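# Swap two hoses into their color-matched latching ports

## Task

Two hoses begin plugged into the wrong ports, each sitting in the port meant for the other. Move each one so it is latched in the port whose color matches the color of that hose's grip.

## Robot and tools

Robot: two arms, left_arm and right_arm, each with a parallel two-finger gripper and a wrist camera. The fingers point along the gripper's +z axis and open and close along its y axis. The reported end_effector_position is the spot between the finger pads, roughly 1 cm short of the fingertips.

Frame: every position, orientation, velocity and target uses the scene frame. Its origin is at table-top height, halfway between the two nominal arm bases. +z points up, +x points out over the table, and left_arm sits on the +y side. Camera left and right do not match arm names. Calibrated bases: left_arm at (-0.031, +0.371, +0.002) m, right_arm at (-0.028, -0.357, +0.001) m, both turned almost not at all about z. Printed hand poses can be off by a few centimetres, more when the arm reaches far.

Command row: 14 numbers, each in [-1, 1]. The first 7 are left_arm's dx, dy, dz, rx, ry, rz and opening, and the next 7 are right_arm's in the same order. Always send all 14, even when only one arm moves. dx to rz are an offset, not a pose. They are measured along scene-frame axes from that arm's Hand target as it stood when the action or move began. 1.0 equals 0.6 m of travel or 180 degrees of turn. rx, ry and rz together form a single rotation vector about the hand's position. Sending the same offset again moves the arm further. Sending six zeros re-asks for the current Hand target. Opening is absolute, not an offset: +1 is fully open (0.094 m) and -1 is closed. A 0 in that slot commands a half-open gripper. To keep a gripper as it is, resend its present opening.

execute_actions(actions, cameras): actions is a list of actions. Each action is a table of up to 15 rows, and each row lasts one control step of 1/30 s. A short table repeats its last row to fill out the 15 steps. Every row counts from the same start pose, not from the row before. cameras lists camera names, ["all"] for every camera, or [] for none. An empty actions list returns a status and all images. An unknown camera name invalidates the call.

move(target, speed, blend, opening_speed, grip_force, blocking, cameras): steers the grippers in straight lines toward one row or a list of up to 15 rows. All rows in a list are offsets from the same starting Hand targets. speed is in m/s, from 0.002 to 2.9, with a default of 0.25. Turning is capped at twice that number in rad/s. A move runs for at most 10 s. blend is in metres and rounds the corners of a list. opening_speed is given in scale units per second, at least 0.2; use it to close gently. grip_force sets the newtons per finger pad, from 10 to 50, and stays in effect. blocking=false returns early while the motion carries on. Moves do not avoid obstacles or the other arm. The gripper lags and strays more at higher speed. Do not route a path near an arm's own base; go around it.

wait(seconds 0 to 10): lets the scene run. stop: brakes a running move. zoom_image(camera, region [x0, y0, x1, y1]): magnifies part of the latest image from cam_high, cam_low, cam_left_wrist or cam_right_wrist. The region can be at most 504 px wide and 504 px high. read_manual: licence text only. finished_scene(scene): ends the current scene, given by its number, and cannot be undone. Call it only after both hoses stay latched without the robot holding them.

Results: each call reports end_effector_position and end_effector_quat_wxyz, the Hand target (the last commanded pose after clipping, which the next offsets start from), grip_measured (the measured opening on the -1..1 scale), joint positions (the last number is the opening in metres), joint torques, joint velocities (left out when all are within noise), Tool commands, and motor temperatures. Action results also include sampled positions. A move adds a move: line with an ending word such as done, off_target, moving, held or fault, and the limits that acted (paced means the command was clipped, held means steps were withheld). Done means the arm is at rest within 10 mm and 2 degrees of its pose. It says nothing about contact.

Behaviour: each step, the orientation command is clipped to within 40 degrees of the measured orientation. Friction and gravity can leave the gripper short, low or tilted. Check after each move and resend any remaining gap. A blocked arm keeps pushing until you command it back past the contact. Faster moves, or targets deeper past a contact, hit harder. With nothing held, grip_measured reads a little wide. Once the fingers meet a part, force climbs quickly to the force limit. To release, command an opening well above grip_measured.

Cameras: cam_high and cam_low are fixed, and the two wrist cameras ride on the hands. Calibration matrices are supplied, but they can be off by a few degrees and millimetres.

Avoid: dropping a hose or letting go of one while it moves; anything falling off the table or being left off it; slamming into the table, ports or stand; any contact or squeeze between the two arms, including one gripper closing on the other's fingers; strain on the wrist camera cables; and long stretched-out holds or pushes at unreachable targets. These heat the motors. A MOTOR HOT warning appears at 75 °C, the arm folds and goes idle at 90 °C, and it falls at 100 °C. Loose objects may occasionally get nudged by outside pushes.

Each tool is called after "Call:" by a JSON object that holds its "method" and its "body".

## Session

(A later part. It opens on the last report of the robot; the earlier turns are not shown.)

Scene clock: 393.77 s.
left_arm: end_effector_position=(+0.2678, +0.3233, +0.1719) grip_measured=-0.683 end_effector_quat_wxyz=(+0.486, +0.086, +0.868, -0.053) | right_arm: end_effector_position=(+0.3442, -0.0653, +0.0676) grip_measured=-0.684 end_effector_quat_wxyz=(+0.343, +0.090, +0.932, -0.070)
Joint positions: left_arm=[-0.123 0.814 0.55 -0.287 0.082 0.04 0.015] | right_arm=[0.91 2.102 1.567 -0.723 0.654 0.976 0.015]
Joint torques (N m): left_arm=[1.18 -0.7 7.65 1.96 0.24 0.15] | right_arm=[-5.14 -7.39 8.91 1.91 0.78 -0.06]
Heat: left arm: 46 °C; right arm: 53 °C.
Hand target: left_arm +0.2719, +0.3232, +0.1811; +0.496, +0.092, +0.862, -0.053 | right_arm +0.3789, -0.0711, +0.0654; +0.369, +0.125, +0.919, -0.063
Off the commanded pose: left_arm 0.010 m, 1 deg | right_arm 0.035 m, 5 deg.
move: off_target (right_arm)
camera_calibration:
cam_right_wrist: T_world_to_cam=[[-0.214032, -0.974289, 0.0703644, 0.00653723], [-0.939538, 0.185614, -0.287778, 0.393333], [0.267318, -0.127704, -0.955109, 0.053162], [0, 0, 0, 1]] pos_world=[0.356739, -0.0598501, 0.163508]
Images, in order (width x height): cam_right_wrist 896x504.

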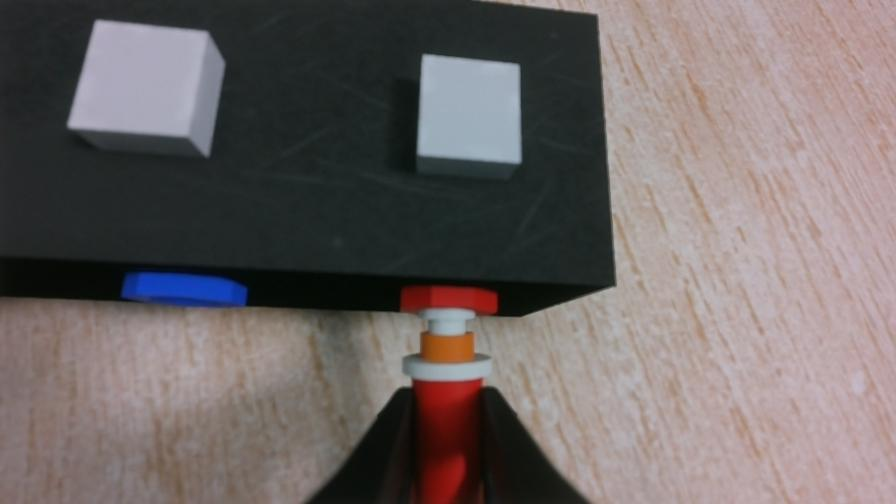

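Call:
{"method": "move", "body": {"target": [0,0,0,0,0,0,-1,0.05,-0.0132,0.004,0.007,-0.024,0,-1], "speed": 0.06, "cameras": ["cam_right_wrist"]}}

Scene clock: 397.40 s.
left_arm: end_effector_position=(+0.2678, +0.3233, +0.1719) grip_measured=-0.683 end_effector_quat_wxyz=(+0.486, +0.086, +0.868, -0.053) | right_arm: end_effector_position=(+0.3475, -0.0667, +0.0665) grip_measured=-0.684 end_effector_quat_wxyz=(+0.337, +0.073, +0.936, -0.072)
Joint positions: left_arm=[-0.123 0.814 0.55 -0.287 0.082 0.04 0.015] | right_arm=[0.897 2.102 1.567 -0.714 0.637 0.927 0.015]
Joint torques (N m): left_arm=[1.18 -0.72 7.65 1.96 0.24 0.15] | right_arm=[-8.36 -8.06 6.17 3.1 1.19 -0.19]
Heat: left arm: 46 °C; right arm: 52 °C.
Hand target: left_arm +0.2719, +0.3232, +0.1811; +0.496, +0.092, +0.862, -0.053 | right_arm +0.4089, -0.0790, +0.0678; +0.402, +0.132, +0.905, -0.048
Off the commanded pose: left_arm 0.010 m, 1 deg | right_arm 0.063 m, 11 deg.
move: off_target (right_arm)
camera_calibration:
cam_right_wrist: T_world_to_cam=[[-0.183653, -0.979136, 0.0869781, -0.00604341], [-0.949225, 0.153657, -0.27452, 0.396671], [0.255428, -0.132978, -0.95764, 0.0549038], [0, 0, 0, 1]] pos_world=[0.361396, -0.0595674, 0.161998]
Images, in order (width x height): cam_right_wrist 896x504.

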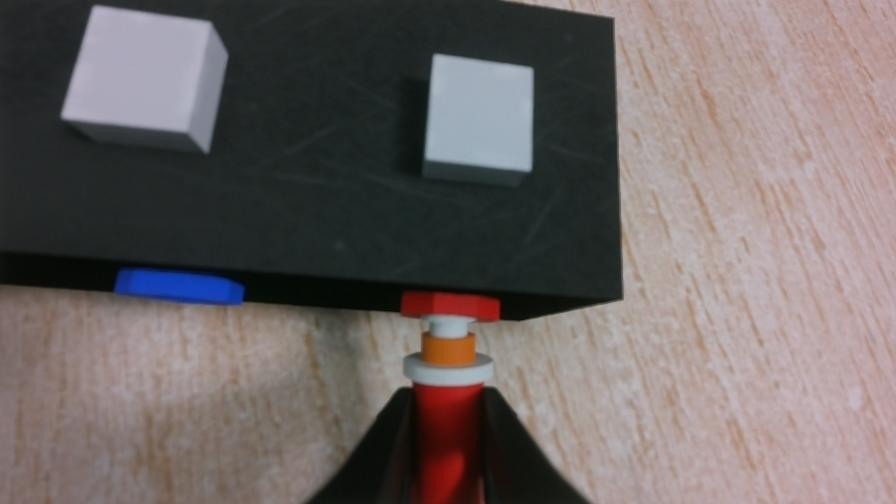

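Call:
{"method": "move", "body": {"target": [0,0,0,0,0,0,-1,0.02,-0.025,0.004,0,0,-0.035,-1], "speed": 0.06, "cameras": ["cam_right_wrist"]}}

Scene clock: 401.43 s.
left_arm: end_effector_position=(+0.2678, +0.3233, +0.1719) grip_measured=-0.683 end_effector_quat_wxyz=(+0.486, +0.086, +0.868, -0.053) | right_arm: end_effector_position=(+0.3487, -0.0674, +0.0669) grip_measured=-0.684 end_effector_quat_wxyz=(+0.325, +0.098, +0.938, -0.066)
Joint positions: left_arm=[-0.123 0.814 0.55 -0.287 0.082 0.04 0.015] | right_arm=[0.888 2.116 1.605 -0.759 0.615 0.98 0.015]
Joint torques (N m): left_arm=[1.18 -0.7 7.66 1.96 0.24 0.15] | right_arm=[-9.92 -6.52 8.9 2.54 1.77 0.22]
Heat: left arm: 46 °C; right arm: 51 °C.
Hand target: left_arm +0.2719, +0.3232, +0.1811; +0.496, +0.092, +0.862, -0.053 | right_arm +0.4209, -0.0940, +0.0702; +0.399, +0.181, +0.896, -0.070
Off the commanded pose: left_arm 0.010 m, 1 deg | right_arm 0.077 m, 14 deg.
move: off_target (right_arm)
camera_calibration:
cam_right_wrist: T_world_to_cam=[[-0.224298, -0.972507, 0.0626153, 0.00973931], [-0.946703, 0.202203, -0.250735, 0.398775], [0.231181, -0.115518, -0.966029, 0.065085], [0, 0, 0, 1]] pos_world=[0.364659, -0.0636434, 0.162251]
Images, in order (width x height): cam_right_wrist 896x504.

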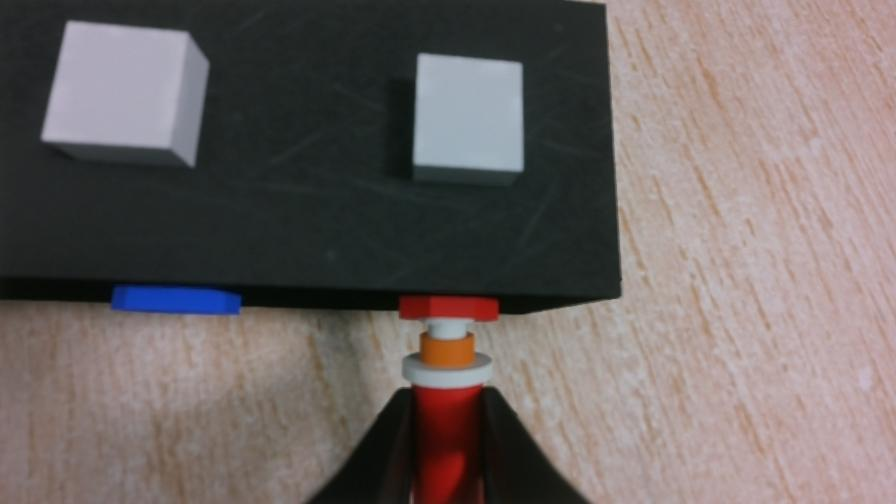

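Call:
{"method": "move", "body": {"target": [0,0,0,0,0,0,-1,0.033,-0.016,0.0,-0.02,-0.07,-0.015,-1], "speed": 0.06, "cameras": ["cam_right_wrist"]}}

Scene clock: 406.87 s.
left_arm: end_effector_position=(+0.2678, +0.3233, +0.1719) grip_measured=-0.683 end_effector_quat_wxyz=(+0.486, +0.086, +0.868, -0.053) | right_arm: end_effector_position=(+0.3513, -0.0683, +0.0671) grip_measured=-0.684 end_effector_quat_wxyz=(+0.355, +0.112, +0.925, -0.078)
Joint positions: left_arm=[-0.123 0.814 0.55 -0.287 0.082 0.04 0.015] | right_arm=[0.904 2.127 1.591 -0.73 0.691 1.015 0.015]
Joint torques (N m): left_arm=[1.18 -0.72 7.66 1.96 0.24 0.15] | right_arm=[-10.19 -5.5 5.3 3.53 3.04 0.17]
Heat: left arm: 46 °C; right arm: 51 °C.
Hand target: left_arm +0.2719, +0.3232, +0.1811; +0.496, +0.092, +0.862, -0.053 | right_arm +0.4407, -0.1036, +0.0702; +0.498, +0.196, +0.840, -0.087
Off the commanded pose: left_arm 0.010 m, 1 deg | right_arm 0.096 m, 21 deg.
move: off_target (right_arm)
camera_calibration:
cam_right_wrist: T_world_to_cam=[[-0.259748, -0.963312, 0.0675388, 0.0220801], [-0.921395, 0.226294, -0.315946, 0.398665], [0.28907, -0.144296, -0.94637, 0.041021], [0, 0, 0, 1]] pos_world=[0.361205, -0.0630263, 0.163286]
Images, in order (width x height): cam_right_wrist 896x504.

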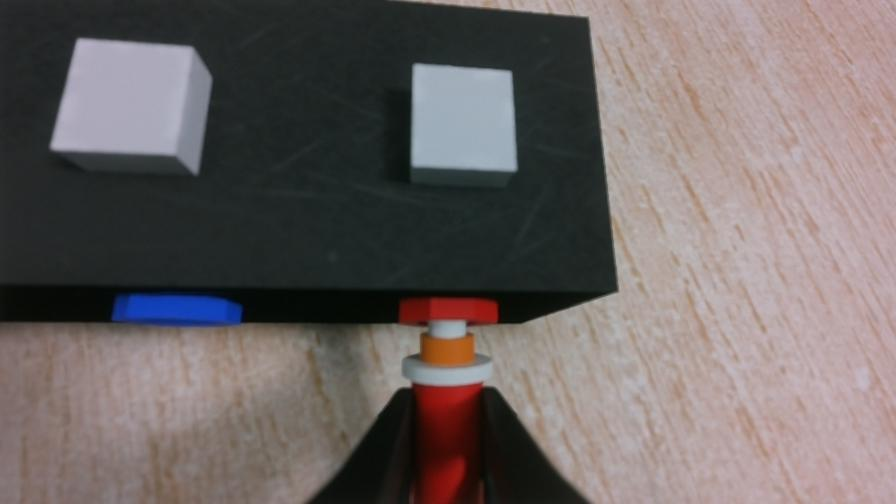

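Call:
{"method": "move", "body": {"target": [0,0,0,0,0,0,-1,0.06,-0.03,0.0,0,0,0,-1], "speed": 0.08, "cameras": ["cam_right_wrist"]}}

Scene clock: 410.40 s.
left_arm: end_effector_position=(+0.2678, +0.3233, +0.1719) grip_measured=-0.683 end_effector_quat_wxyz=(+0.486, +0.086, +0.868, -0.053) | right_arm: end_effector_position=(+0.3522, -0.0691, +0.0667) grip_measured=-0.684 end_effector_quat_wxyz=(+0.353, +0.093, +0.927, -0.085)
Joint positions: left_arm=[-0.123 0.814 0.55 -0.287 0.082 0.04 0.015] | right_arm=[0.901 2.127 1.59 -0.727 0.688 0.97 0.015]
Joint torques (N m): left_arm=[1.18 -0.7 7.65 1.97 0.23 0.15] | right_arm=[-16.55 -5.57 5.98 3.93 2.87 -0.17]
Motor temperatures (°C): left_arm=[30 38 46 41 28 26 30] | right_arm=[29 50 41 34 29 27 27]
Heat: left arm: 46 °C; right arm: 50 °C.
Hand target: left_arm +0.2719, +0.3232, +0.1811; +0.496, +0.092, +0.862, -0.053 | right_arm +0.4767, -0.1217, +0.0702; +0.498, +0.196, +0.840, -0.087
Off the commanded pose: left_arm 0.010 m, 1 deg | right_arm 0.135 m, 23 deg.
move: off_target (right_arm)
camera_calibration:
cam_right_wrist: T_world_to_cam=[[-0.229986, -0.968597, 0.0944815, 0.00899176], [-0.930987, 0.190691, -0.311287, 0.400153], [0.283495, -0.159553, -0.945608, 0.0410761], [0, 0, 0, 1]] pos_world=[0.362961, -0.0610425, 0.162555]
Images, in order (width x height): cam_right_wrist 896x504.

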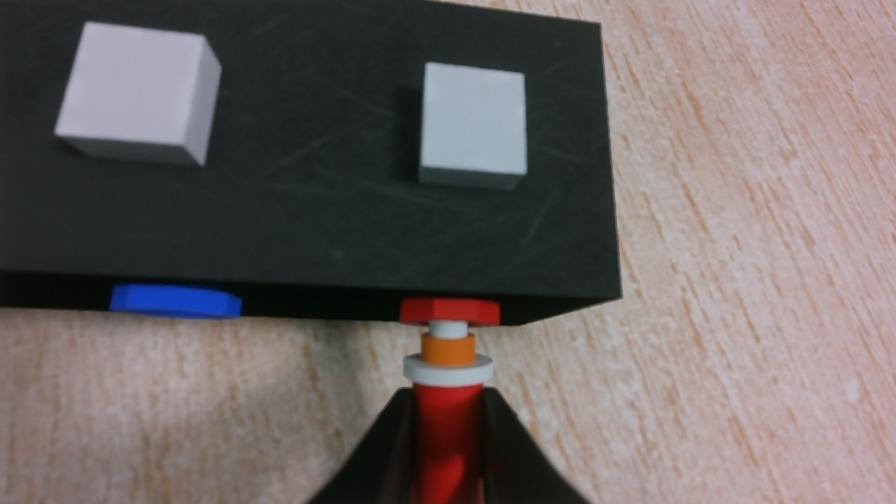

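Call:
{"method": "move", "body": {"target": [0,0,0,0,0,0,-1,0.07,0.022,0.0,0,0,-0.015,-1], "speed": 0.1, "cameras": ["cam_right_wrist","cam_high"]}}

Call:
{"method": "zoom_image", "body": {"camera": "cam_high", "region": [400, 170, 520, 280]}}

Scene clock: 420.20 s.
left_arm: end_effector_position=(+0.2678, +0.3233, +0.1719) grip_measured=-0.683 end_effector_quat_wxyz=(+0.486, +0.086, +0.868, -0.053) | right_arm: end_effector_position=(+0.3552, -0.0688, +0.0659) grip_measured=-0.684 end_effector_quat_wxyz=(+0.301, +0.093, +0.940, -0.127)
Joint positions: left_arm=[-0.123 0.814 0.55 -0.287 0.082 0.04 0.015] | right_arm=[0.885 2.246 1.826 -0.989 0.649 1.008 0.015]
Joint torques (N m): left_arm=[1.18 -0.72 7.65 1.96 0.24 0.15] | right_arm=[-17.46 -5.37 9.28 4.13 3.41 0.13]
Motor temperatures (°C): left_arm=[30 38 46 41 28 26 30] | right_arm=[35 49 41 38 32 27 27]
Heat: left arm: 46 °C; right arm: 49 °C.
Hand target: left_arm +0.2719, +0.3232, +0.1811; +0.496, +0.092, +0.862, -0.053 | right_arm +0.5187, -0.1084, +0.0702; +0.496, +0.216, +0.835, -0.099
Off the commanded pose: left_arm 0.010 m, 1 deg | right_arm 0.168 m, 29 deg.
move: off_target (right_arm)
camera_calibration:
cam_right_wrist: T_world_to_cam=[[-0.248719, -0.951063, 0.183352, 0.0120502], [-0.953652, 0.207357, -0.21806, 0.405704], [0.16937, -0.22909, -0.958557, 0.0761144], [0, 0, 0, 1]] pos_world=[0.377006, -0.0552281, 0.159218]
Images, in order (width x height): cam_high 896x504, cam_right_wrist 896x504.

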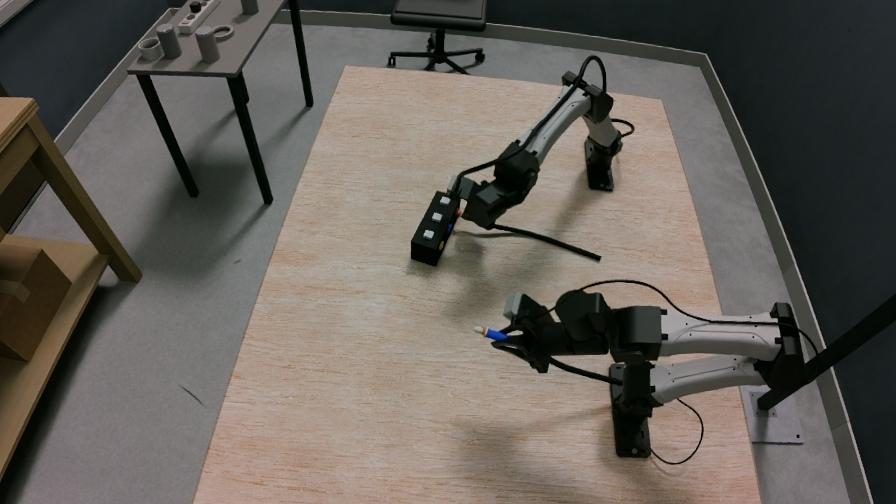

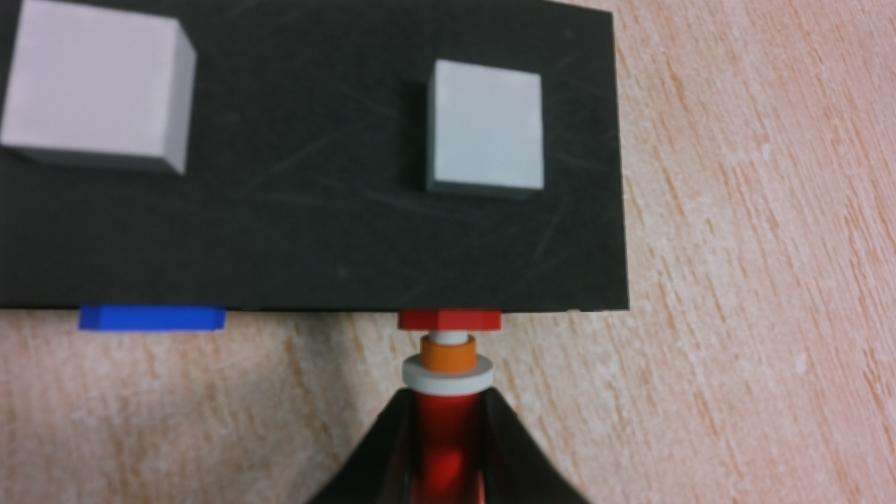

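Scaled by 4.200.

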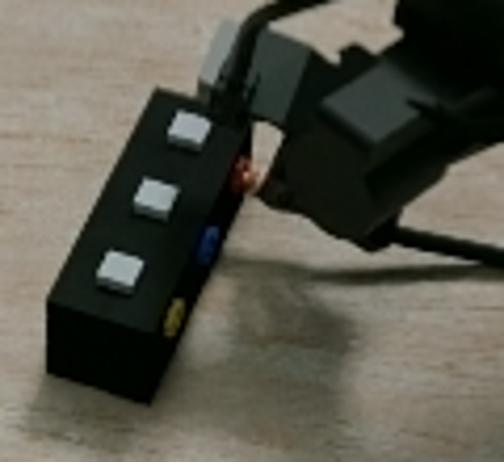

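Call:
{"method": "move", "body": {"target": [[0,0,0,0,0,0,-1,-0.2725,0.066,-0.005,0.0132,0.0953,0.0636,-1],[0,0,0,0,0,0,-1,-0.2725,0.066,-0.005,0.0132,0.0953,0.0636,-0.3],[0,0,0,0,0,0,-1,-0.3795,0.094,0.042,-0.0331,-0.0423,0.0683,-0.3]], "speed": 0.15, "cameras": ["cam_right_wrist"]}}

Scene clock: 434.70 s.
left_arm: end_effector_position=(+0.2678, +0.3233, +0.1719) grip_measured=-0.683 end_effector_quat_wxyz=(+0.486, +0.086, +0.868, -0.053) | right_arm: end_effector_position=(+0.2909, -0.0539, +0.0777) grip_measured=-0.302 end_effector_quat_wxyz=(+0.553, +0.084, +0.823, -0.099)
Joint positions: left_arm=[-0.123 0.814 0.55 -0.287 0.082 0.04 0.015] | right_arm=[1.151 2.062 1.247 -0.374 1.162 1.082 0.033]
Joint torques (N m): left_arm=[1.18 -0.72 7.65 1.96 0.24 0.15] | right_arm=[0.34 -13.76 4.66 1.38 0.81 0.16]
Heat: left arm: 46 °C; right arm: 48 °C.
Hand target: left_arm +0.2719, +0.3232, +0.1811; +0.496, +0.092, +0.862, -0.053 | right_arm +0.2910, -0.0520, +0.0955; +0.569, +0.105, +0.812, -0.073
Off the commanded pose: left_arm 0.010 m, 1 deg | right_arm 0.018 m, 4 deg.
move: off_target (right_arm); target 2's new opening was sent with right_arm's hand 0.010 m and 3 deg from that target
camera_calibration:
cam_right_wrist: T_world_to_cam=[[-0.246519, -0.96635, 0.0734588, 0.0151082], [-0.706925, 0.127453, -0.69571, 0.30481], [0.662937, -0.223435, -0.714557, -0.0605299], [0, 0, 0, 1]] pos_world=[0.25933, -0.0377737, 0.167698]
Images, in order (width x height): cam_right_wrist 896x504.

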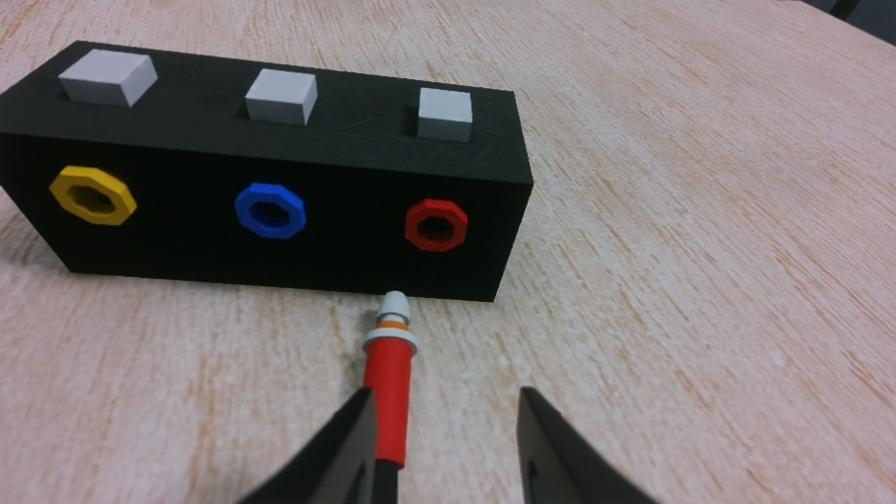

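Call:
{"method": "move", "body": {"target": [0,0,0,0,0,0,-1,-0.0067,0.0225,-0.043,0.0203,0.0981,0.0314,-0.4], "speed": 0.15, "cameras": ["cam_right_wrist"]}}

Scene clock: 449.10 s.
left_arm: end_effector_position=(+0.2678, +0.3233, +0.1719) grip_measured=-0.683 end_effector_quat_wxyz=(+0.486, +0.086, +0.868, -0.053) | right_arm: end_effector_position=(+0.2810, -0.0451, +0.0483) grip_measured=-0.398 end_effector_quat_wxyz=(+0.429, +0.053, +0.899, -0.060)
Joint positions: left_arm=[-0.123 0.814 0.55 -0.287 0.082 0.04 0.015] | right_arm=[1.111 2.032 1.276 -0.481 0.85 1.059 0.028]
Joint torques (N m): left_arm=[1.17 -0.72 7.66 1.97 0.24 0.15] | right_arm=[-0.76 -13.29 8.31 0.96 0.46 0.08]
Heat: left arm: 47 °C; right arm: 51 °C.
Hand target: left_arm +0.2719, +0.3232, +0.1811; +0.496, +0.092, +0.862, -0.053 | right_arm +0.2870, -0.0385, +0.0695; +0.436, +0.071, +0.896, -0.035
Off the commanded pose: left_arm 0.010 m, 1 deg | right_arm 0.023 m, 4 deg.
move: off_target (right_arm)
camera_calibration:
cam_right_wrist: T_world_to_cam=[[-0.145498, -0.987252, 0.0645238, -0.00545787], [-0.883882, 0.100408, -0.456806, 0.313348], [0.444504, -0.123496, -0.887223, 0.00120228], [0, 0, 0, 1]] pos_world=[0.275634, -0.0367024, 0.144558]
Images, in order (width x height): cam_right_wrist 896x504.

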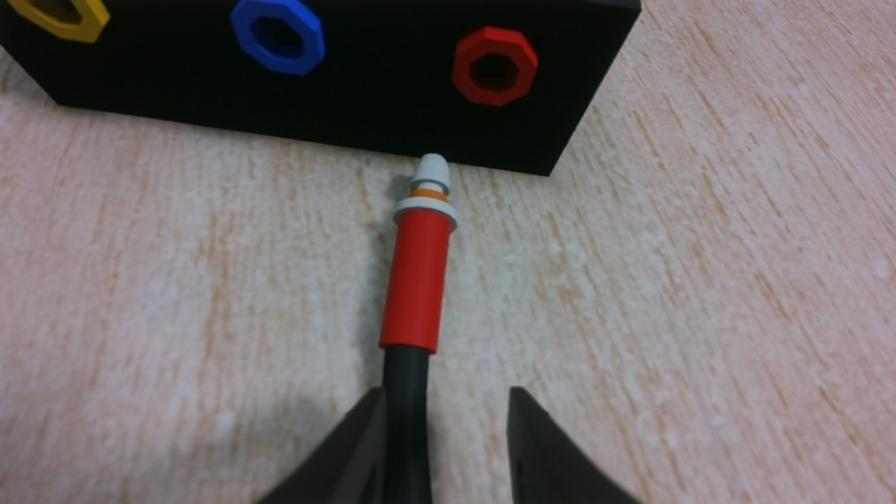

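Call:
{"method": "move", "body": {"target": [0,0,0,0,0,0,-1,0.0667,-0.0083,-0.0192,0,0,-0.025,-0.4], "speed": 0.1, "cameras": ["cam_right_wrist"]}}

Scene clock: 456.90 s.
left_arm: end_effector_position=(+0.2678, +0.3233, +0.1719) grip_measured=-0.683 end_effector_quat_wxyz=(+0.486, +0.086, +0.868, -0.053) | right_arm: end_effector_position=(+0.3227, -0.0487, +0.0575) grip_measured=-0.398 end_effector_quat_wxyz=(+0.436, +0.100, +0.893, -0.058)
Joint positions: left_arm=[-0.123 0.814 0.55 -0.287 0.082 0.04 0.015] | right_arm=[1.023 2.087 1.388 -0.484 0.846 1.051 0.028]
Joint torques (N m): left_arm=[1.18 -0.72 7.66 1.96 0.23 0.15] | right_arm=[-0.38 -9.24 8.79 1.07 0.46 0.07]
Motor temperatures (°C): left_arm=[30 38 47 41 28 26 30] | right_arm=[33 54 41 34 30 27 26]
Heat: left arm: 47 °C; right arm: 54 °C.
Hand target: left_arm +0.2719, +0.3232, +0.1811; +0.496, +0.092, +0.862, -0.053 | right_arm +0.3271, -0.0435, +0.0582; +0.435, +0.106, +0.893, -0.052
Off the commanded pose: left_arm 0.010 m, 1 deg | right_arm 0.007 m, 1 deg.
move: done
camera_calibration:
cam_right_wrist: T_world_to_cam=[[-0.227558, -0.9736, 0.0179217, 0.0262846], [-0.861239, 0.19264, -0.470273, 0.352698], [0.454405, -0.122449, -0.882339, -0.0130192], [0, 0, 0, 1]] pos_world=[0.315655, -0.0439472, 0.153906]
Images, in order (width x height): cam_right_wrist 896x504.

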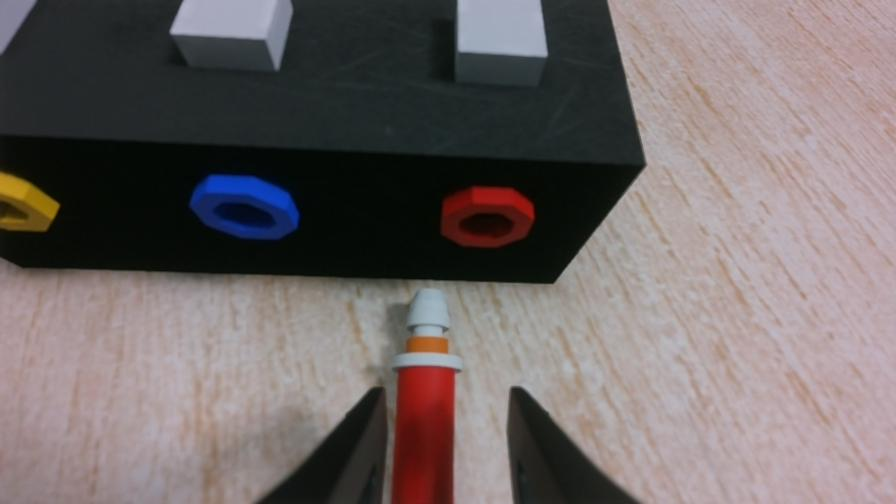

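Call:
{"method": "move", "body": {"target": [[0,0,0,0,0,0,-1,0.001,0.0117,-0.0265,0,0,0,-0.4],[0,0,0,0,0,0,-1,0.001,0.0117,-0.0265,0,0,0,-1]], "speed": 0.06, "opening_speed": 1, "cameras": ["cam_right_wrist"]}}

Scene clock: 461.90 s.
left_arm: end_effector_position=(+0.2678, +0.3233, +0.1719) grip_measured=-0.683 end_effector_quat_wxyz=(+0.486, +0.086, +0.868, -0.053) | right_arm: end_effector_position=(+0.3264, -0.0455, +0.0458) grip_measured=-0.989 end_effector_quat_wxyz=(+0.437, +0.098, +0.892, -0.067)
Joint positions: left_arm=[-0.123 0.814 0.55 -0.287 0.082 0.04 0.015] | right_arm=[1.023 2.134 1.41 -0.474 0.858 1.051 0.001]
Joint torques (N m): left_arm=[1.18 -0.72 7.65 1.96 0.24 0.15] | right_arm=[0.35 -9.31 7.73 1.25 0.36 0.19]
Heat: left arm: 47 °C; right arm: 54 °C.
Hand target: left_arm +0.2719, +0.3232, +0.1811; +0.496, +0.092, +0.862, -0.053 | right_arm +0.3276, -0.0365, +0.0423; +0.435, +0.106, +0.893, -0.052
Off the commanded pose: left_arm 0.010 m, 1 deg | right_arm 0.010 m, 2 deg.
move: done; target 2's new opening was sent with right_arm's hand 0.013 m and 3 deg from that target
camera_calibration:
cam_right_wrist: T_world_to_cam=[[-0.231904, -0.972087, 0.0355914, 0.0310984], [-0.859813, 0.187734, -0.474844, 0.349196], [0.454908, -0.14072, -0.87935, -0.025733], [0, 0, 0, 1]] pos_world=[0.319161, -0.0389468, 0.142078]
Images, in order (width x height): cam_right_wrist 896x504.

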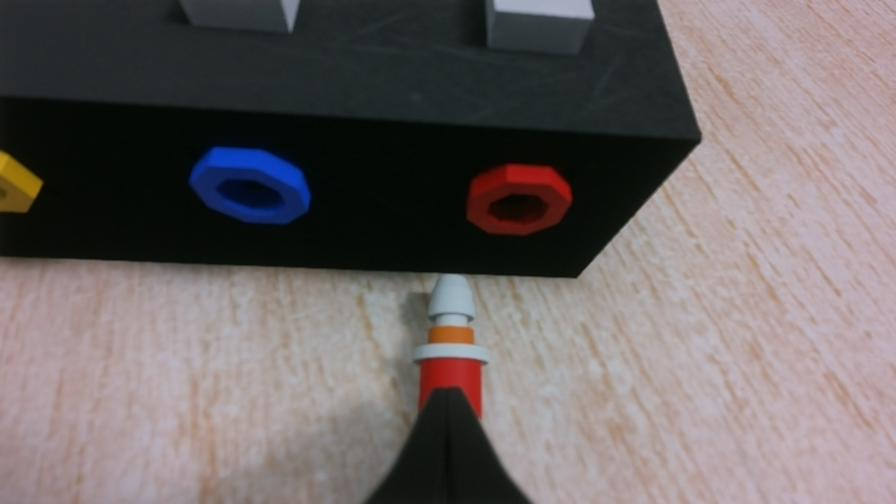

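Call:
{"method": "move", "body": {"target": [[0,0,0,0,0,0,-1,0,0,0.01,0,0,0,-0.4],[0,0,0,0,0,0,-1,-0.003,0.0,-0.014,0,0,0,-0.4],[0,0,0,0,0,0,-1,-0.003,0,-0.014,0,0,0,-1]], "speed": 0.06, "opening_speed": 1, "cameras": ["cam_right_wrist"]}}

Scene clock: 467.03 s.
left_arm: end_effector_position=(+0.2678, +0.3233, +0.1719) grip_measured=-0.683 end_effector_quat_wxyz=(+0.486, +0.086, +0.868, -0.053) | right_arm: end_effector_position=(+0.3291, -0.0420, +0.0448) grip_measured=-0.989 end_effector_quat_wxyz=(+0.448, +0.103, +0.886, -0.063)
Joint positions: left_arm=[-0.123 0.814 0.55 -0.287 0.082 0.04 0.015] | right_arm=[1.027 2.148 1.411 -0.442 0.878 1.052 0.001]
Joint torques (N m): left_arm=[1.18 -0.72 7.66 1.96 0.23 0.15] | right_arm=[0.31 -9.44 6.19 1.19 0.16 0.24]
Heat: left arm: 47 °C; right arm: 53 °C.
Hand target: left_arm +0.2719, +0.3232, +0.1811; +0.496, +0.092, +0.862, -0.053 | right_arm +0.3259, -0.0366, +0.0338; +0.435, +0.106, +0.893, -0.052
Off the commanded pose: left_arm 0.010 m, 1 deg | right_arm 0.013 m, 2 deg.
move: off_target (right_arm)
camera_calibration:
cam_right_wrist: T_world_to_cam=[[-0.236738, -0.971315, 0.0223975, 0.0374399], [-0.845952, 0.194736, -0.49643, 0.347175], [0.477829, -0.136471, -0.867788, -0.0351876], [0, 0, 0, 1]] pos_world=[0.31937, -0.0360437, 0.140974]
Images, in order (width x height): cam_right_wrist 896x504.

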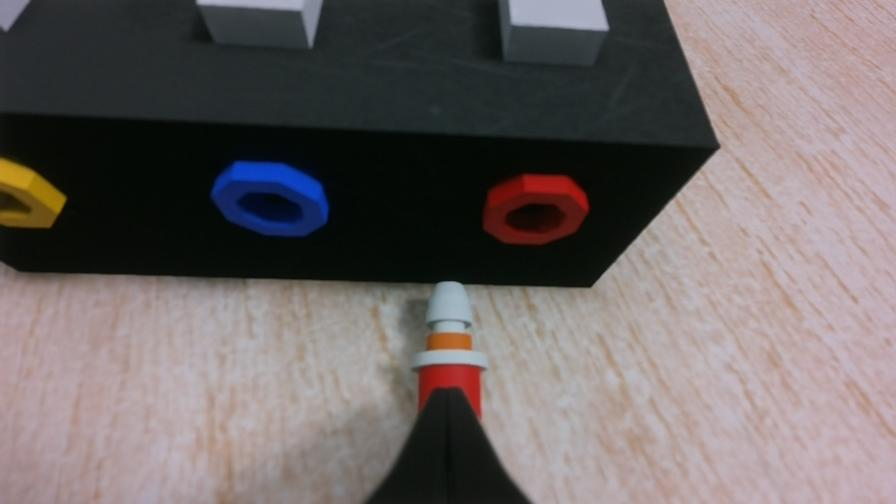

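Call:
{"method": "move", "body": {"target": [[0,0,0,0,0,0,-1,0,0,0.015,0,0,0,-0.4],[0,0,0,0,0,0,-1,0.0,-0.008,-0.012,0.006,0.025,0,-0.4]], "speed": 0.06, "cameras": ["cam_right_wrist"]}}

Scene clock: 471.63 s.
left_arm: end_effector_position=(+0.2678, +0.3233, +0.1719) grip_measured=-0.683 end_effector_quat_wxyz=(+0.486, +0.086, +0.868, -0.053) | right_arm: end_effector_position=(+0.3240, -0.0415, +0.0308) grip_measured=-0.402 end_effector_quat_wxyz=(+0.407, +0.098, +0.907, -0.052)
Joint positions: left_arm=[-0.123 0.814 0.55 -0.287 0.082 0.04 0.015] | right_arm=[1.012 2.149 1.411 -0.469 0.781 1.056 0.028]
Joint torques (N m): left_arm=[1.18 -0.72 7.66 1.97 0.24 0.15] | right_arm=[-0.79 -9.89 7.2 0.98 0.31 0.23]
Heat: left arm: 47 °C; right arm: 53 °C.
Hand target: left_arm +0.2719, +0.3232, +0.1811; +0.496, +0.092, +0.862, -0.053 | right_arm +0.3258, -0.0413, +0.0266; +0.398, +0.108, +0.910, -0.048
Off the commanded pose: left_arm 0.010 m, 1 deg | right_arm 0.005 m, 2 deg.
move: done
camera_calibration:
cam_right_wrist: T_world_to_cam=[[-0.216801, -0.976081, 0.0162143, 0.0305335], [-0.891006, 0.191064, -0.411828, 0.347648], [0.39888, -0.103732, -0.911117, -0.0166959], [0, 0, 0, 1]] pos_world=[0.323036, -0.0383516, 0.127464]
Images, in order (width x height): cam_right_wrist 896x504.

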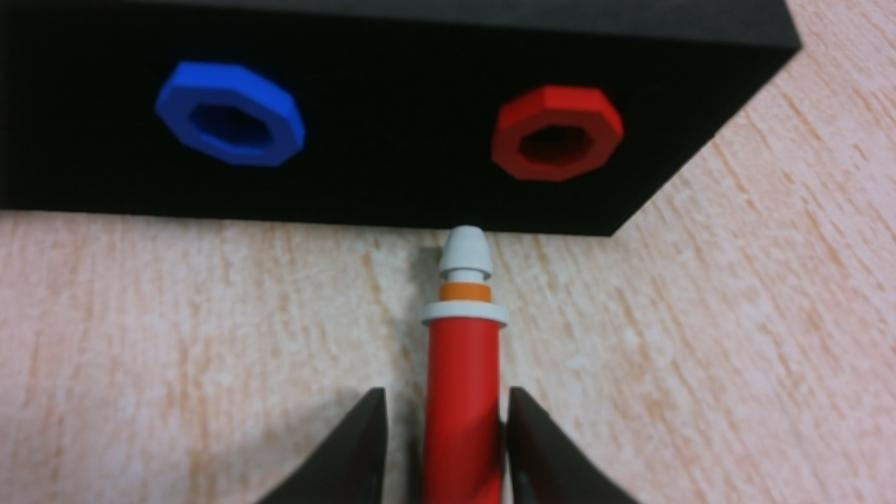

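Call:
{"method": "move", "body": {"target": [0,0,0,0,0,0,-1,0,0,0,0,0,0,-1], "opening_speed": 1, "cameras": ["cam_right_wrist"]}}

Scene clock: 476.57 s.
left_arm: end_effector_position=(+0.2678, +0.3233, +0.1719) grip_measured=-0.683 end_effector_quat_wxyz=(+0.486, +0.086, +0.868, -0.053) | right_arm: end_effector_position=(+0.3239, -0.0412, +0.0305) grip_measured=-0.673 end_effector_quat_wxyz=(+0.406, +0.098, +0.907, -0.051)
Joint positions: left_arm=[-0.123 0.814 0.55 -0.287 0.082 0.04 0.015] | right_arm=[1.012 2.149 1.411 -0.469 0.778 1.057 0.015]
Joint torques (N m): left_arm=[1.18 -0.72 7.65 1.96 0.23 0.15] | right_arm=[-0.8 -9.91 7.2 0.98 0.34 0.22]
Heat: left arm: 47 °C; right arm: 54 °C.
Hand target: left_arm +0.2719, +0.3232, +0.1811; +0.496, +0.092, +0.862, -0.053 | right_arm +0.3259, -0.0413, +0.0266; +0.398, +0.108, +0.910, -0.048
Off the commanded pose: left_arm 0.010 m, 1 deg | right_arm 0.004 m, 1 deg.
move: done
camera_calibration:
cam_right_wrist: T_world_to_cam=[[-0.2165, -0.976168, 0.0149868, 0.030668], [-0.891744, 0.191481, -0.410034, 0.347484], [0.397393, -0.102137, -0.911947, -0.0161778], [0, 0, 0, 1]] pos_world=[0.322936, -0.0382518, 0.127268]
Images, in order (width x height): cam_right_wrist 896x504.

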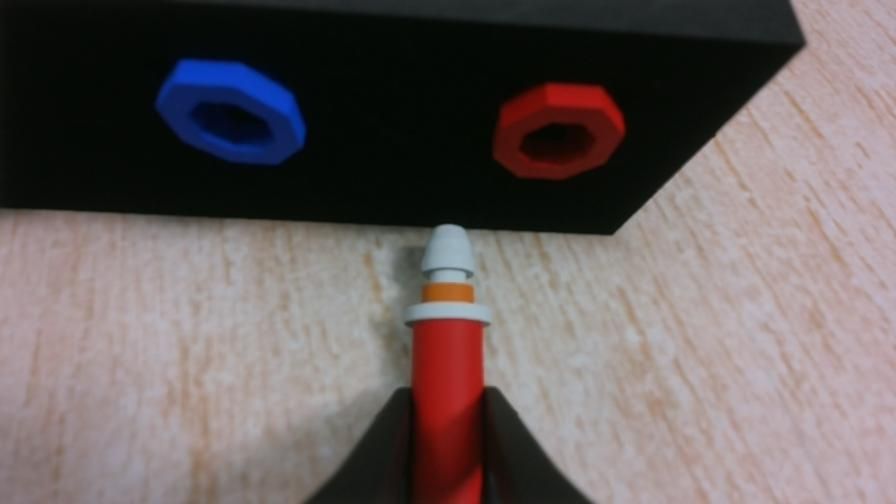

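Call:
{"method": "move", "body": {"target": [[0,0,0,0,0,0,-1,-0.05,0.0133,0.05,0,0,0,-1],[0,0,0,0,0,0,-1,-0.0133,-0.02,0.1,0,0,-0.011,-1],[0,0,0,0,0,0,-1,-0.0125,-0.02,0.0742,0,0,-0.011,-1]], "speed": 0.12, "blend": [0.02,0,0], "cameras": ["cam_right_wrist"]}}

Scene clock: 485.50 s.
left_arm: end_effector_position=(+0.2678, +0.3233, +0.1719) grip_measured=-0.683 end_effector_quat_wxyz=(+0.486, +0.086, +0.868, -0.053) | right_arm: end_effector_position=(+0.3153, -0.0564, +0.0663) grip_measured=-0.673 end_effector_quat_wxyz=(+0.392, +0.114, +0.910, -0.071)
Joint positions: left_arm=[-0.123 0.814 0.55 -0.287 0.082 0.04 0.015] | right_arm=[1.01 2.077 1.473 -0.683 0.78 1.122 0.015]
Joint torques (N m): left_arm=[1.18 -0.72 7.65 1.96 0.24 0.15] | right_arm=[-0.34 -11.78 5.72 1.22 0.47 0.06]
Motor temperatures (°C): left_arm=[30 37 47 41 28 26 30] | right_arm=[30 55 42 32 29 27 26]
Heat: left arm: 47 °C; right arm: 55 °C.
Hand target: left_arm +0.2719, +0.3232, +0.1811; +0.496, +0.092, +0.862, -0.053 | right_arm +0.3183, -0.0532, +0.0712; +0.398, +0.123, +0.908, -0.055
Off the commanded pose: left_arm 0.010 m, 1 deg | right_arm 0.006 m, 2 deg.
move: done
camera_calibration:
cam_right_wrist: T_world_to_cam=[[-0.260914, -0.964448, 0.0420065, 0.0263965], [-0.893946, 0.224959, -0.387626, 0.358564], [0.364395, -0.138689, -0.920859, 0.0272284], [0, 0, 0, 1]] pos_world=[0.317502, -0.0514278, 0.162954]
Images, in order (width x height): cam_right_wrist 896x504.

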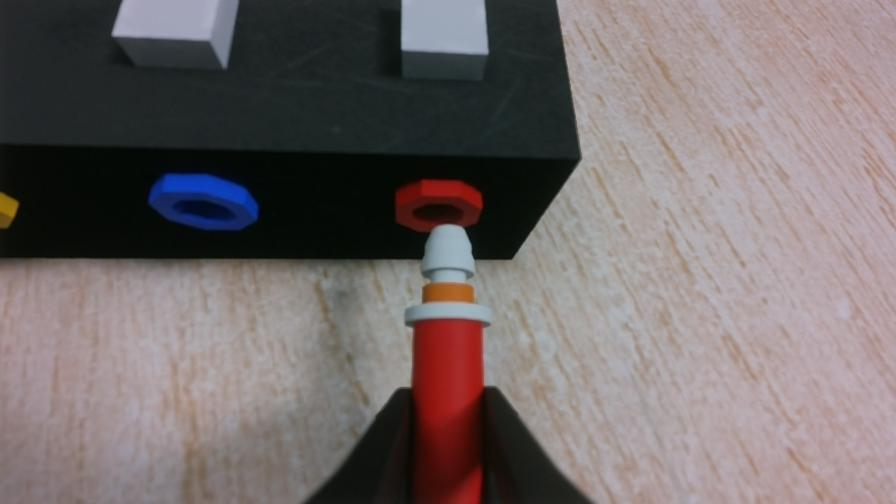

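Call:
{"method": "move", "body": {"target": [0,0,0,0,0,0,-1,0.029,-0.0005,0.0083,0,0,0,-1], "speed": 0.06, "cameras": ["cam_right_wrist"]}}

Scene clock: 490.90 s.
left_arm: end_effector_position=(+0.2678, +0.3233, +0.1719) grip_measured=-0.683 end_effector_quat_wxyz=(+0.486, +0.086, +0.868, -0.053) | right_arm: end_effector_position=(+0.3244, -0.0597, +0.0676) grip_measured=-0.673 end_effector_quat_wxyz=(+0.385, +0.108, +0.914, -0.071)
Joint positions: left_arm=[-0.123 0.814 0.55 -0.287 0.082 0.04 0.015] | right_arm=[0.982 2.077 1.485 -0.675 0.756 1.076 0.015]
Joint torques (N m): left_arm=[1.18 -0.72 7.65 1.96 0.23 0.15] | right_arm=[-1.06 -10.21 8.91 1.24 0.57 0.04]
Motor temperatures (°C): left_arm=[30 37 47 41 28 26 30] | right_arm=[29 55 42 32 29 27 26]
Heat: left arm: 47 °C; right arm: 55 °C.
Hand target: left_arm +0.2719, +0.3232, +0.1811; +0.496, +0.092, +0.862, -0.053 | right_arm +0.3357, -0.0536, +0.0761; +0.397, +0.123, +0.908, -0.055
Off the commanded pose: left_arm 0.010 m, 1 deg | right_arm 0.015 m, 3 deg.
move: off_target (right_arm)
camera_calibration:
cam_right_wrist: T_world_to_cam=[[-0.249847, -0.967045, 0.049001, 0.0212164], [-0.902765, 0.214344, -0.372925, 0.369182], [0.350132, -0.137411, -0.926567, 0.0297017], [0, 0, 0, 1]] pos_world=[0.328186, -0.0545333, 0.164158]
Images, in order (width x height): cam_right_wrist 896x504.

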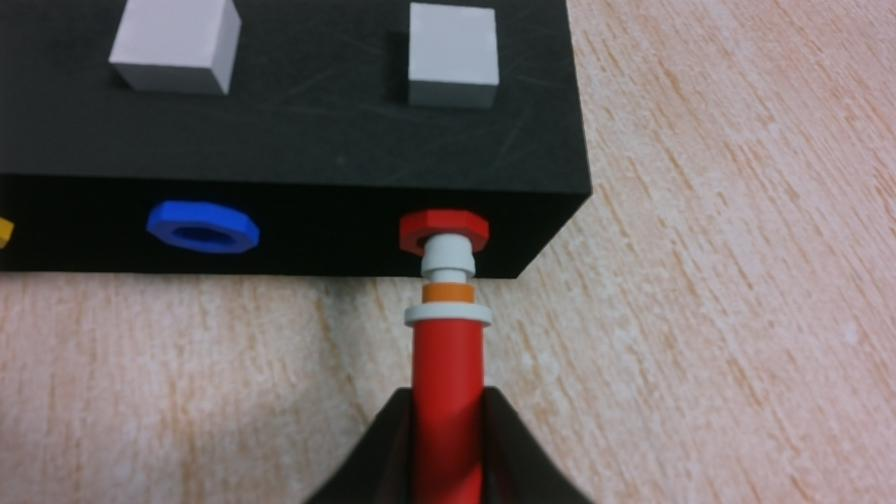

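Call:
{"method": "move", "body": {"target": [[0,0,0,0,0,0,-1,0.065,-0.022,0.0,-0.008,-0.03,0,-1],[0,0,0,0,0,0,-1,0.13,-0.042,0.0,-0.016,-0.06,-0.01,-1]], "speed": 0.06, "blend": [0.01,0], "cameras": ["cam_right_wrist"]}}

Scene clock: 495.63 s.
left_arm: end_effector_position=(+0.2678, +0.3233, +0.1719) grip_measured=-0.683 end_effector_quat_wxyz=(+0.486, +0.086, +0.868, -0.053) | right_arm: end_effector_position=(+0.3442, -0.0658, +0.0674) grip_measured=-0.673 end_effector_quat_wxyz=(+0.397, +0.064, +0.911, -0.096)
Joint positions: left_arm=[-0.123 0.814 0.55 -0.287 0.082 0.04 0.015] | right_arm=[0.945 2.094 1.485 -0.607 0.78 0.919 0.015]
Joint torques (N m): left_arm=[1.18 -0.72 7.64 1.96 0.24 0.15] | right_arm=[-8.99 -7.12 6.99 3.49 1.7 -0.27]
Motor temperatures (°C): left_arm=[30 37 47 41 28 26 30] | right_arm=[29 55 43 32 29 27 26]
Heat: left arm: 47 °C; right arm: 55 °C.
Hand target: left_arm +0.2719, +0.3232, +0.1811; +0.496, +0.092, +0.862, -0.053 | right_arm +0.4137, -0.0788, +0.0761; +0.483, +0.132, +0.863, -0.072
Off the commanded pose: left_arm 0.010 m, 1 deg | right_arm 0.071 m, 14 deg.
move: off_target (right_arm)
camera_calibration:
cam_right_wrist: T_world_to_cam=[[-0.190353, -0.973705, 0.125156, -0.00574308], [-0.908278, 0.126296, -0.39885, 0.386098], [0.372555, -0.189599, -0.908435, 0.00937772], [0, 0, 0, 1]] pos_world=[0.346097, -0.0525767, 0.163233]
Images, in order (width x height): cam_right_wrist 896x504.

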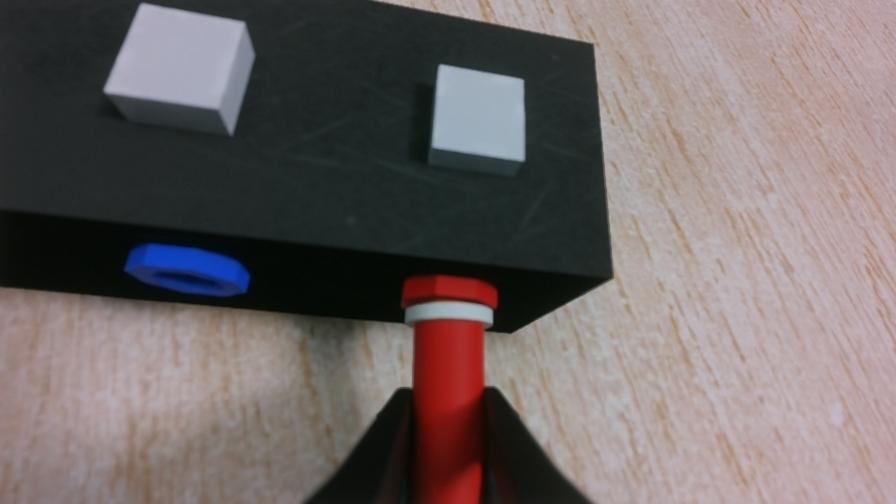

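Call:
{"method": "move", "body": {"target": [[0,0,0,0,0,0,-1,-0.1158,0.0217,-0.0145,0.02,0.06,0,-1],[0,0,0,0,0,0,-1,-0.1158,0.0217,-0.0145,0.02,0.06,0,-0.3],[0,0,0,0,0,0,-1,-0.21,0.047,0.06,0.02,0.06,0,-0.3]], "speed": 0.12, "cameras": ["cam_right_wrist"]}}

Scene clock: 503.07 s.
left_arm: end_effector_position=(+0.2678, +0.3233, +0.1719) grip_measured=-0.683 end_effector_quat_wxyz=(+0.486, +0.086, +0.868, -0.053) | right_arm: end_effector_position=(+0.2842, -0.0552, +0.0891) grip_measured=-0.302 end_effector_quat_wxyz=(+0.379, +0.122, +0.914, -0.079)
Joint positions: left_arm=[-0.123 0.814 0.55 -0.287 0.082 0.04 0.015] | right_arm=[1.073 2.033 1.523 -0.881 0.778 1.245 0.033]
Joint torques (N m): left_arm=[1.2 -0.7 7.66 1.97 0.23 0.15] | right_arm=[0.23 -13.24 8.7 0.6 0.72 0.24]
Motor temperatures (°C): left_arm=[30 37 47 41 28 26 30] | right_arm=[30 55 43 34 29 27 26]
Heat: left arm: 47 °C; right arm: 55 °C.
Hand target: left_arm +0.2719, +0.3232, +0.1811; +0.496, +0.092, +0.862, -0.053 | right_arm +0.2877, -0.0505, +0.1121; +0.396, +0.140, +0.906, -0.057
Off the commanded pose: left_arm 0.010 m, 1 deg | right_arm 0.024 m, 4 deg.
move: off_target (right_arm); target 2's new opening was sent with right_arm's hand 0.004 m and 3 deg from that target
camera_calibration:
cam_right_wrist: T_world_to_cam=[[-0.280742, -0.958289, 0.0535467, 0.0233951], [-0.899132, 0.243073, -0.363975, 0.339679], [0.335777, -0.150328, -0.929868, 0.0680513], [0, 0, 0, 1]] pos_world=[0.289134, -0.0499174, 0.18566]
Images, in order (width x height): cam_right_wrist 896x504.

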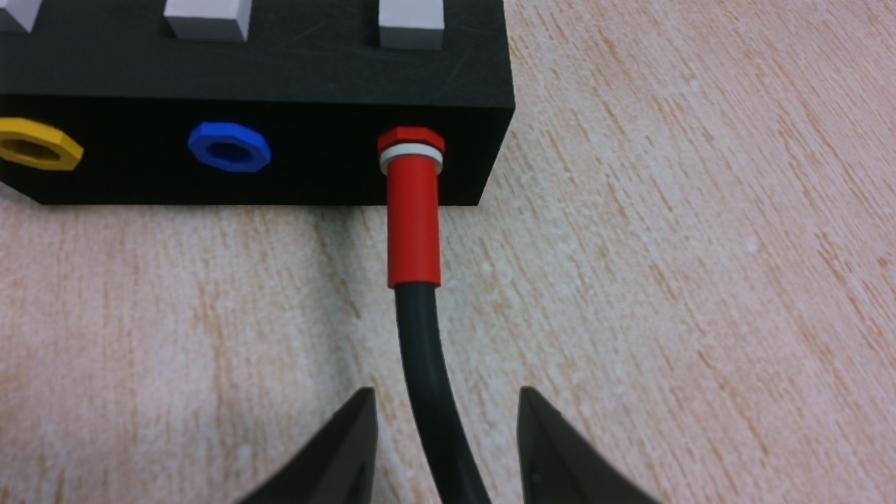

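Call:
{"method": "move", "body": {"target": [[0,0,0,0,0,0,-1,-0.033,-0.333,0.133,0,0,0,-0.3],[-0.0167,-0.333,-0.0833,0,0,0,-1,-0.033,-0.333,0.133,0,0,0,-0.3],[0.05,-0.55,-0.175,0,0,0,-1,-0.033,-0.333,0.133,0,0,0,-0.3],[0.05,-0.55,-0.22,0,0,0,-1,-0.033,-0.333,0.133,0,0,0,-0.3]], "speed": 0.25, "blend": [0.05,0.05,0,0], "cameras": ["cam_left_wrist","cam_high"]}}

Scene clock: 514.13 s.
left_arm: end_effector_position=(+0.3004, -0.0028, +0.0422) grip_measured=-0.683 end_effector_quat_wxyz=(+0.485, +0.104, +0.867, -0.042) | right_arm: end_effector_position=(+0.2677, -0.2499, +0.1912) grip_measured=-0.302 end_effector_quat_wxyz=(+0.392, +0.134, +0.908, -0.068)
Joint positions: left_arm=[-1.086 2.064 1.12 0.18 -0.707 -0.524 0.015] | right_arm=[0.716 1.262 1.055 -0.851 0.669 0.809 0.033]
Joint torques (N m): left_arm=[-0.01 -9.66 5.04 1.79 -0.39 -0.1] | right_arm=[-0.7 -5.55 5.74 1.61 0.31 0.01]
Heat: left arm: 47 °C; right arm: 54 °C.
Hand target: left_arm +0.3019, -0.0068, +0.0492; +0.496, +0.092, +0.862, -0.053 | right_arm +0.2679, -0.2503, +0.1919; +0.395, +0.140, +0.906, -0.057
Off the commanded pose: left_arm 0.008 m, 2 deg | right_arm 0.001 m, 1 deg.
move: done
camera_calibration:
cam_left_wrist: T_world_to_cam=[[-0.230163, -0.972969, -0.0188814, 0.0649238], [-0.80498, 0.201255, -0.558125, 0.304149], [0.546838, -0.113261, -0.829542, -0.0419185], [0, 0, 0, 1]] pos_world=[0.282699, -0.0027905, 0.136206]
Images, in order (width x height): cam_high 896x504, cam_left_wrist 896x504.

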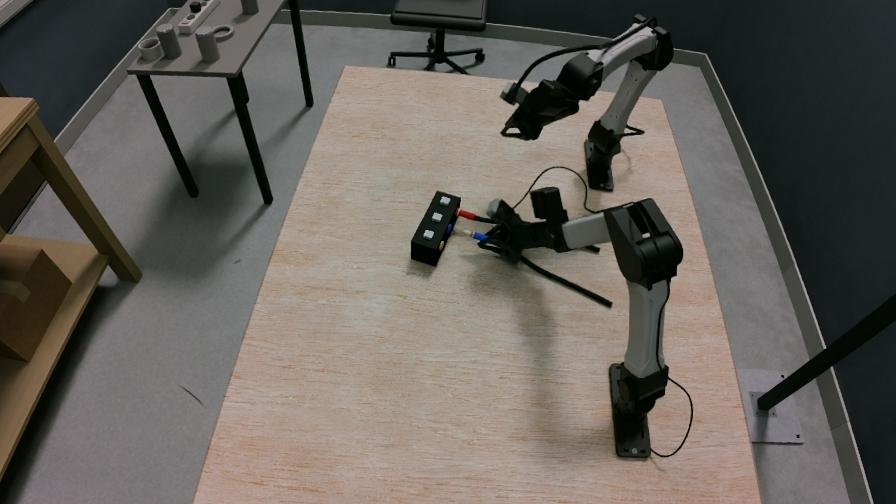

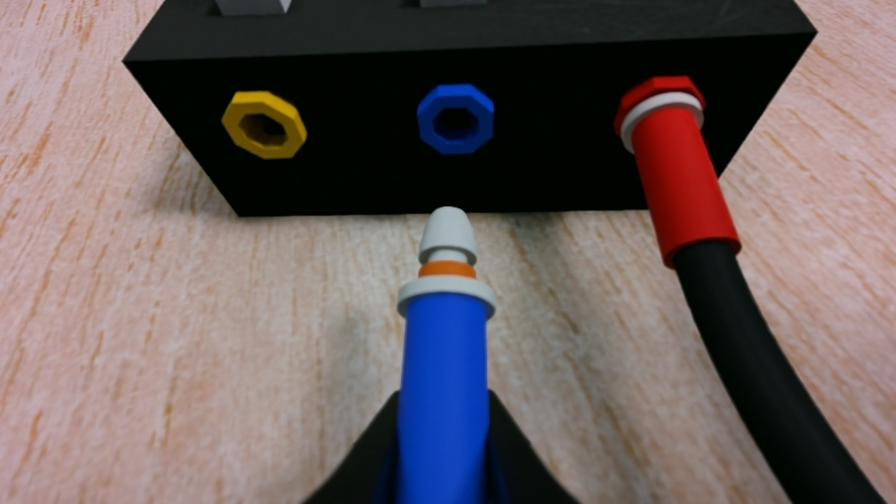

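Call:
{"method": "move", "body": {"target": [0.048,-0.016,0,0,0,0,-1,0,0,0,0,0,0,-0.3], "speed": 0.08, "cameras": ["cam_left_wrist"]}}

Scene clock: 523.20 s.
left_arm: end_effector_position=(+0.3226, -0.0071, +0.0389) grip_measured=-0.683 end_effector_quat_wxyz=(+0.487, +0.096, +0.867, -0.039) | right_arm: end_effector_position=(+0.2677, -0.2499, +0.1912) grip_measured=-0.302 end_effector_quat_wxyz=(+0.392, +0.134, +0.908, -0.068)
Joint positions: left_arm=[-1.047 2.12 1.191 0.183 -0.691 -0.503 0.015] | right_arm=[0.716 1.262 1.055 -0.851 0.669 0.809 0.033]
Joint torques (N m): left_arm=[1.06 -9.44 7.43 1.73 -0.12 0.13] | right_arm=[-0.7 -5.56 5.75 1.61 0.31 0.01]
Motor temperatures (°C): left_arm=[30 43 47 41 28 26 30] | right_arm=[29 52 43 33 28 27 26]
Heat: left arm: 47 °C; right arm: 52 °C.
Hand target: left_arm +0.3306, -0.0164, +0.0492; +0.496, +0.092, +0.862, -0.053 | right_arm +0.2679, -0.2503, +0.1919; +0.395, +0.140, +0.906, -0.057
Off the commanded pose: left_arm 0.016 m, 2 deg | right_arm 0.001 m, 1 deg.
move: off_target (left_arm)
camera_calibration:
cam_left_wrist: T_world_to_cam=[[-0.214273, -0.976631, -0.0166848, 0.0605557], [-0.806768, 0.186583, -0.560636, 0.321579], [0.550648, -0.106668, -0.827894, -0.0584537], [0, 0, 0, 1]] pos_world=[0.304602, -0.00709553, 0.132906]
Images, in order (width x height): cam_left_wrist 896x504.

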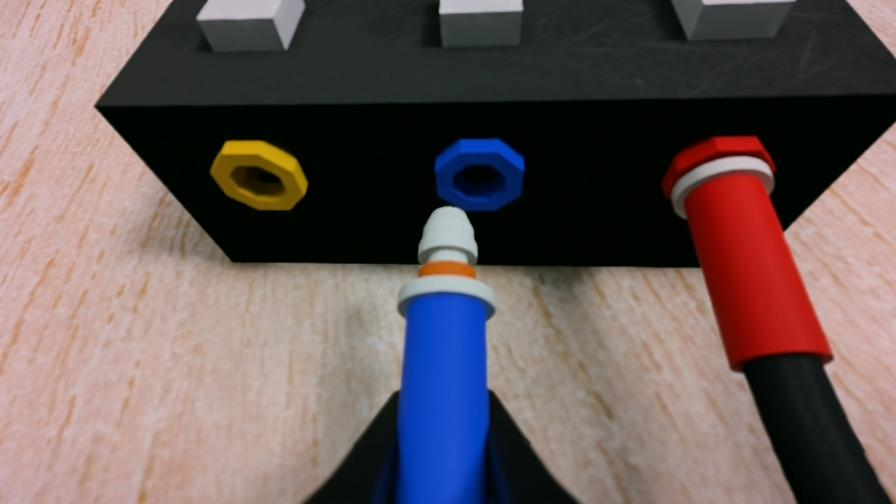

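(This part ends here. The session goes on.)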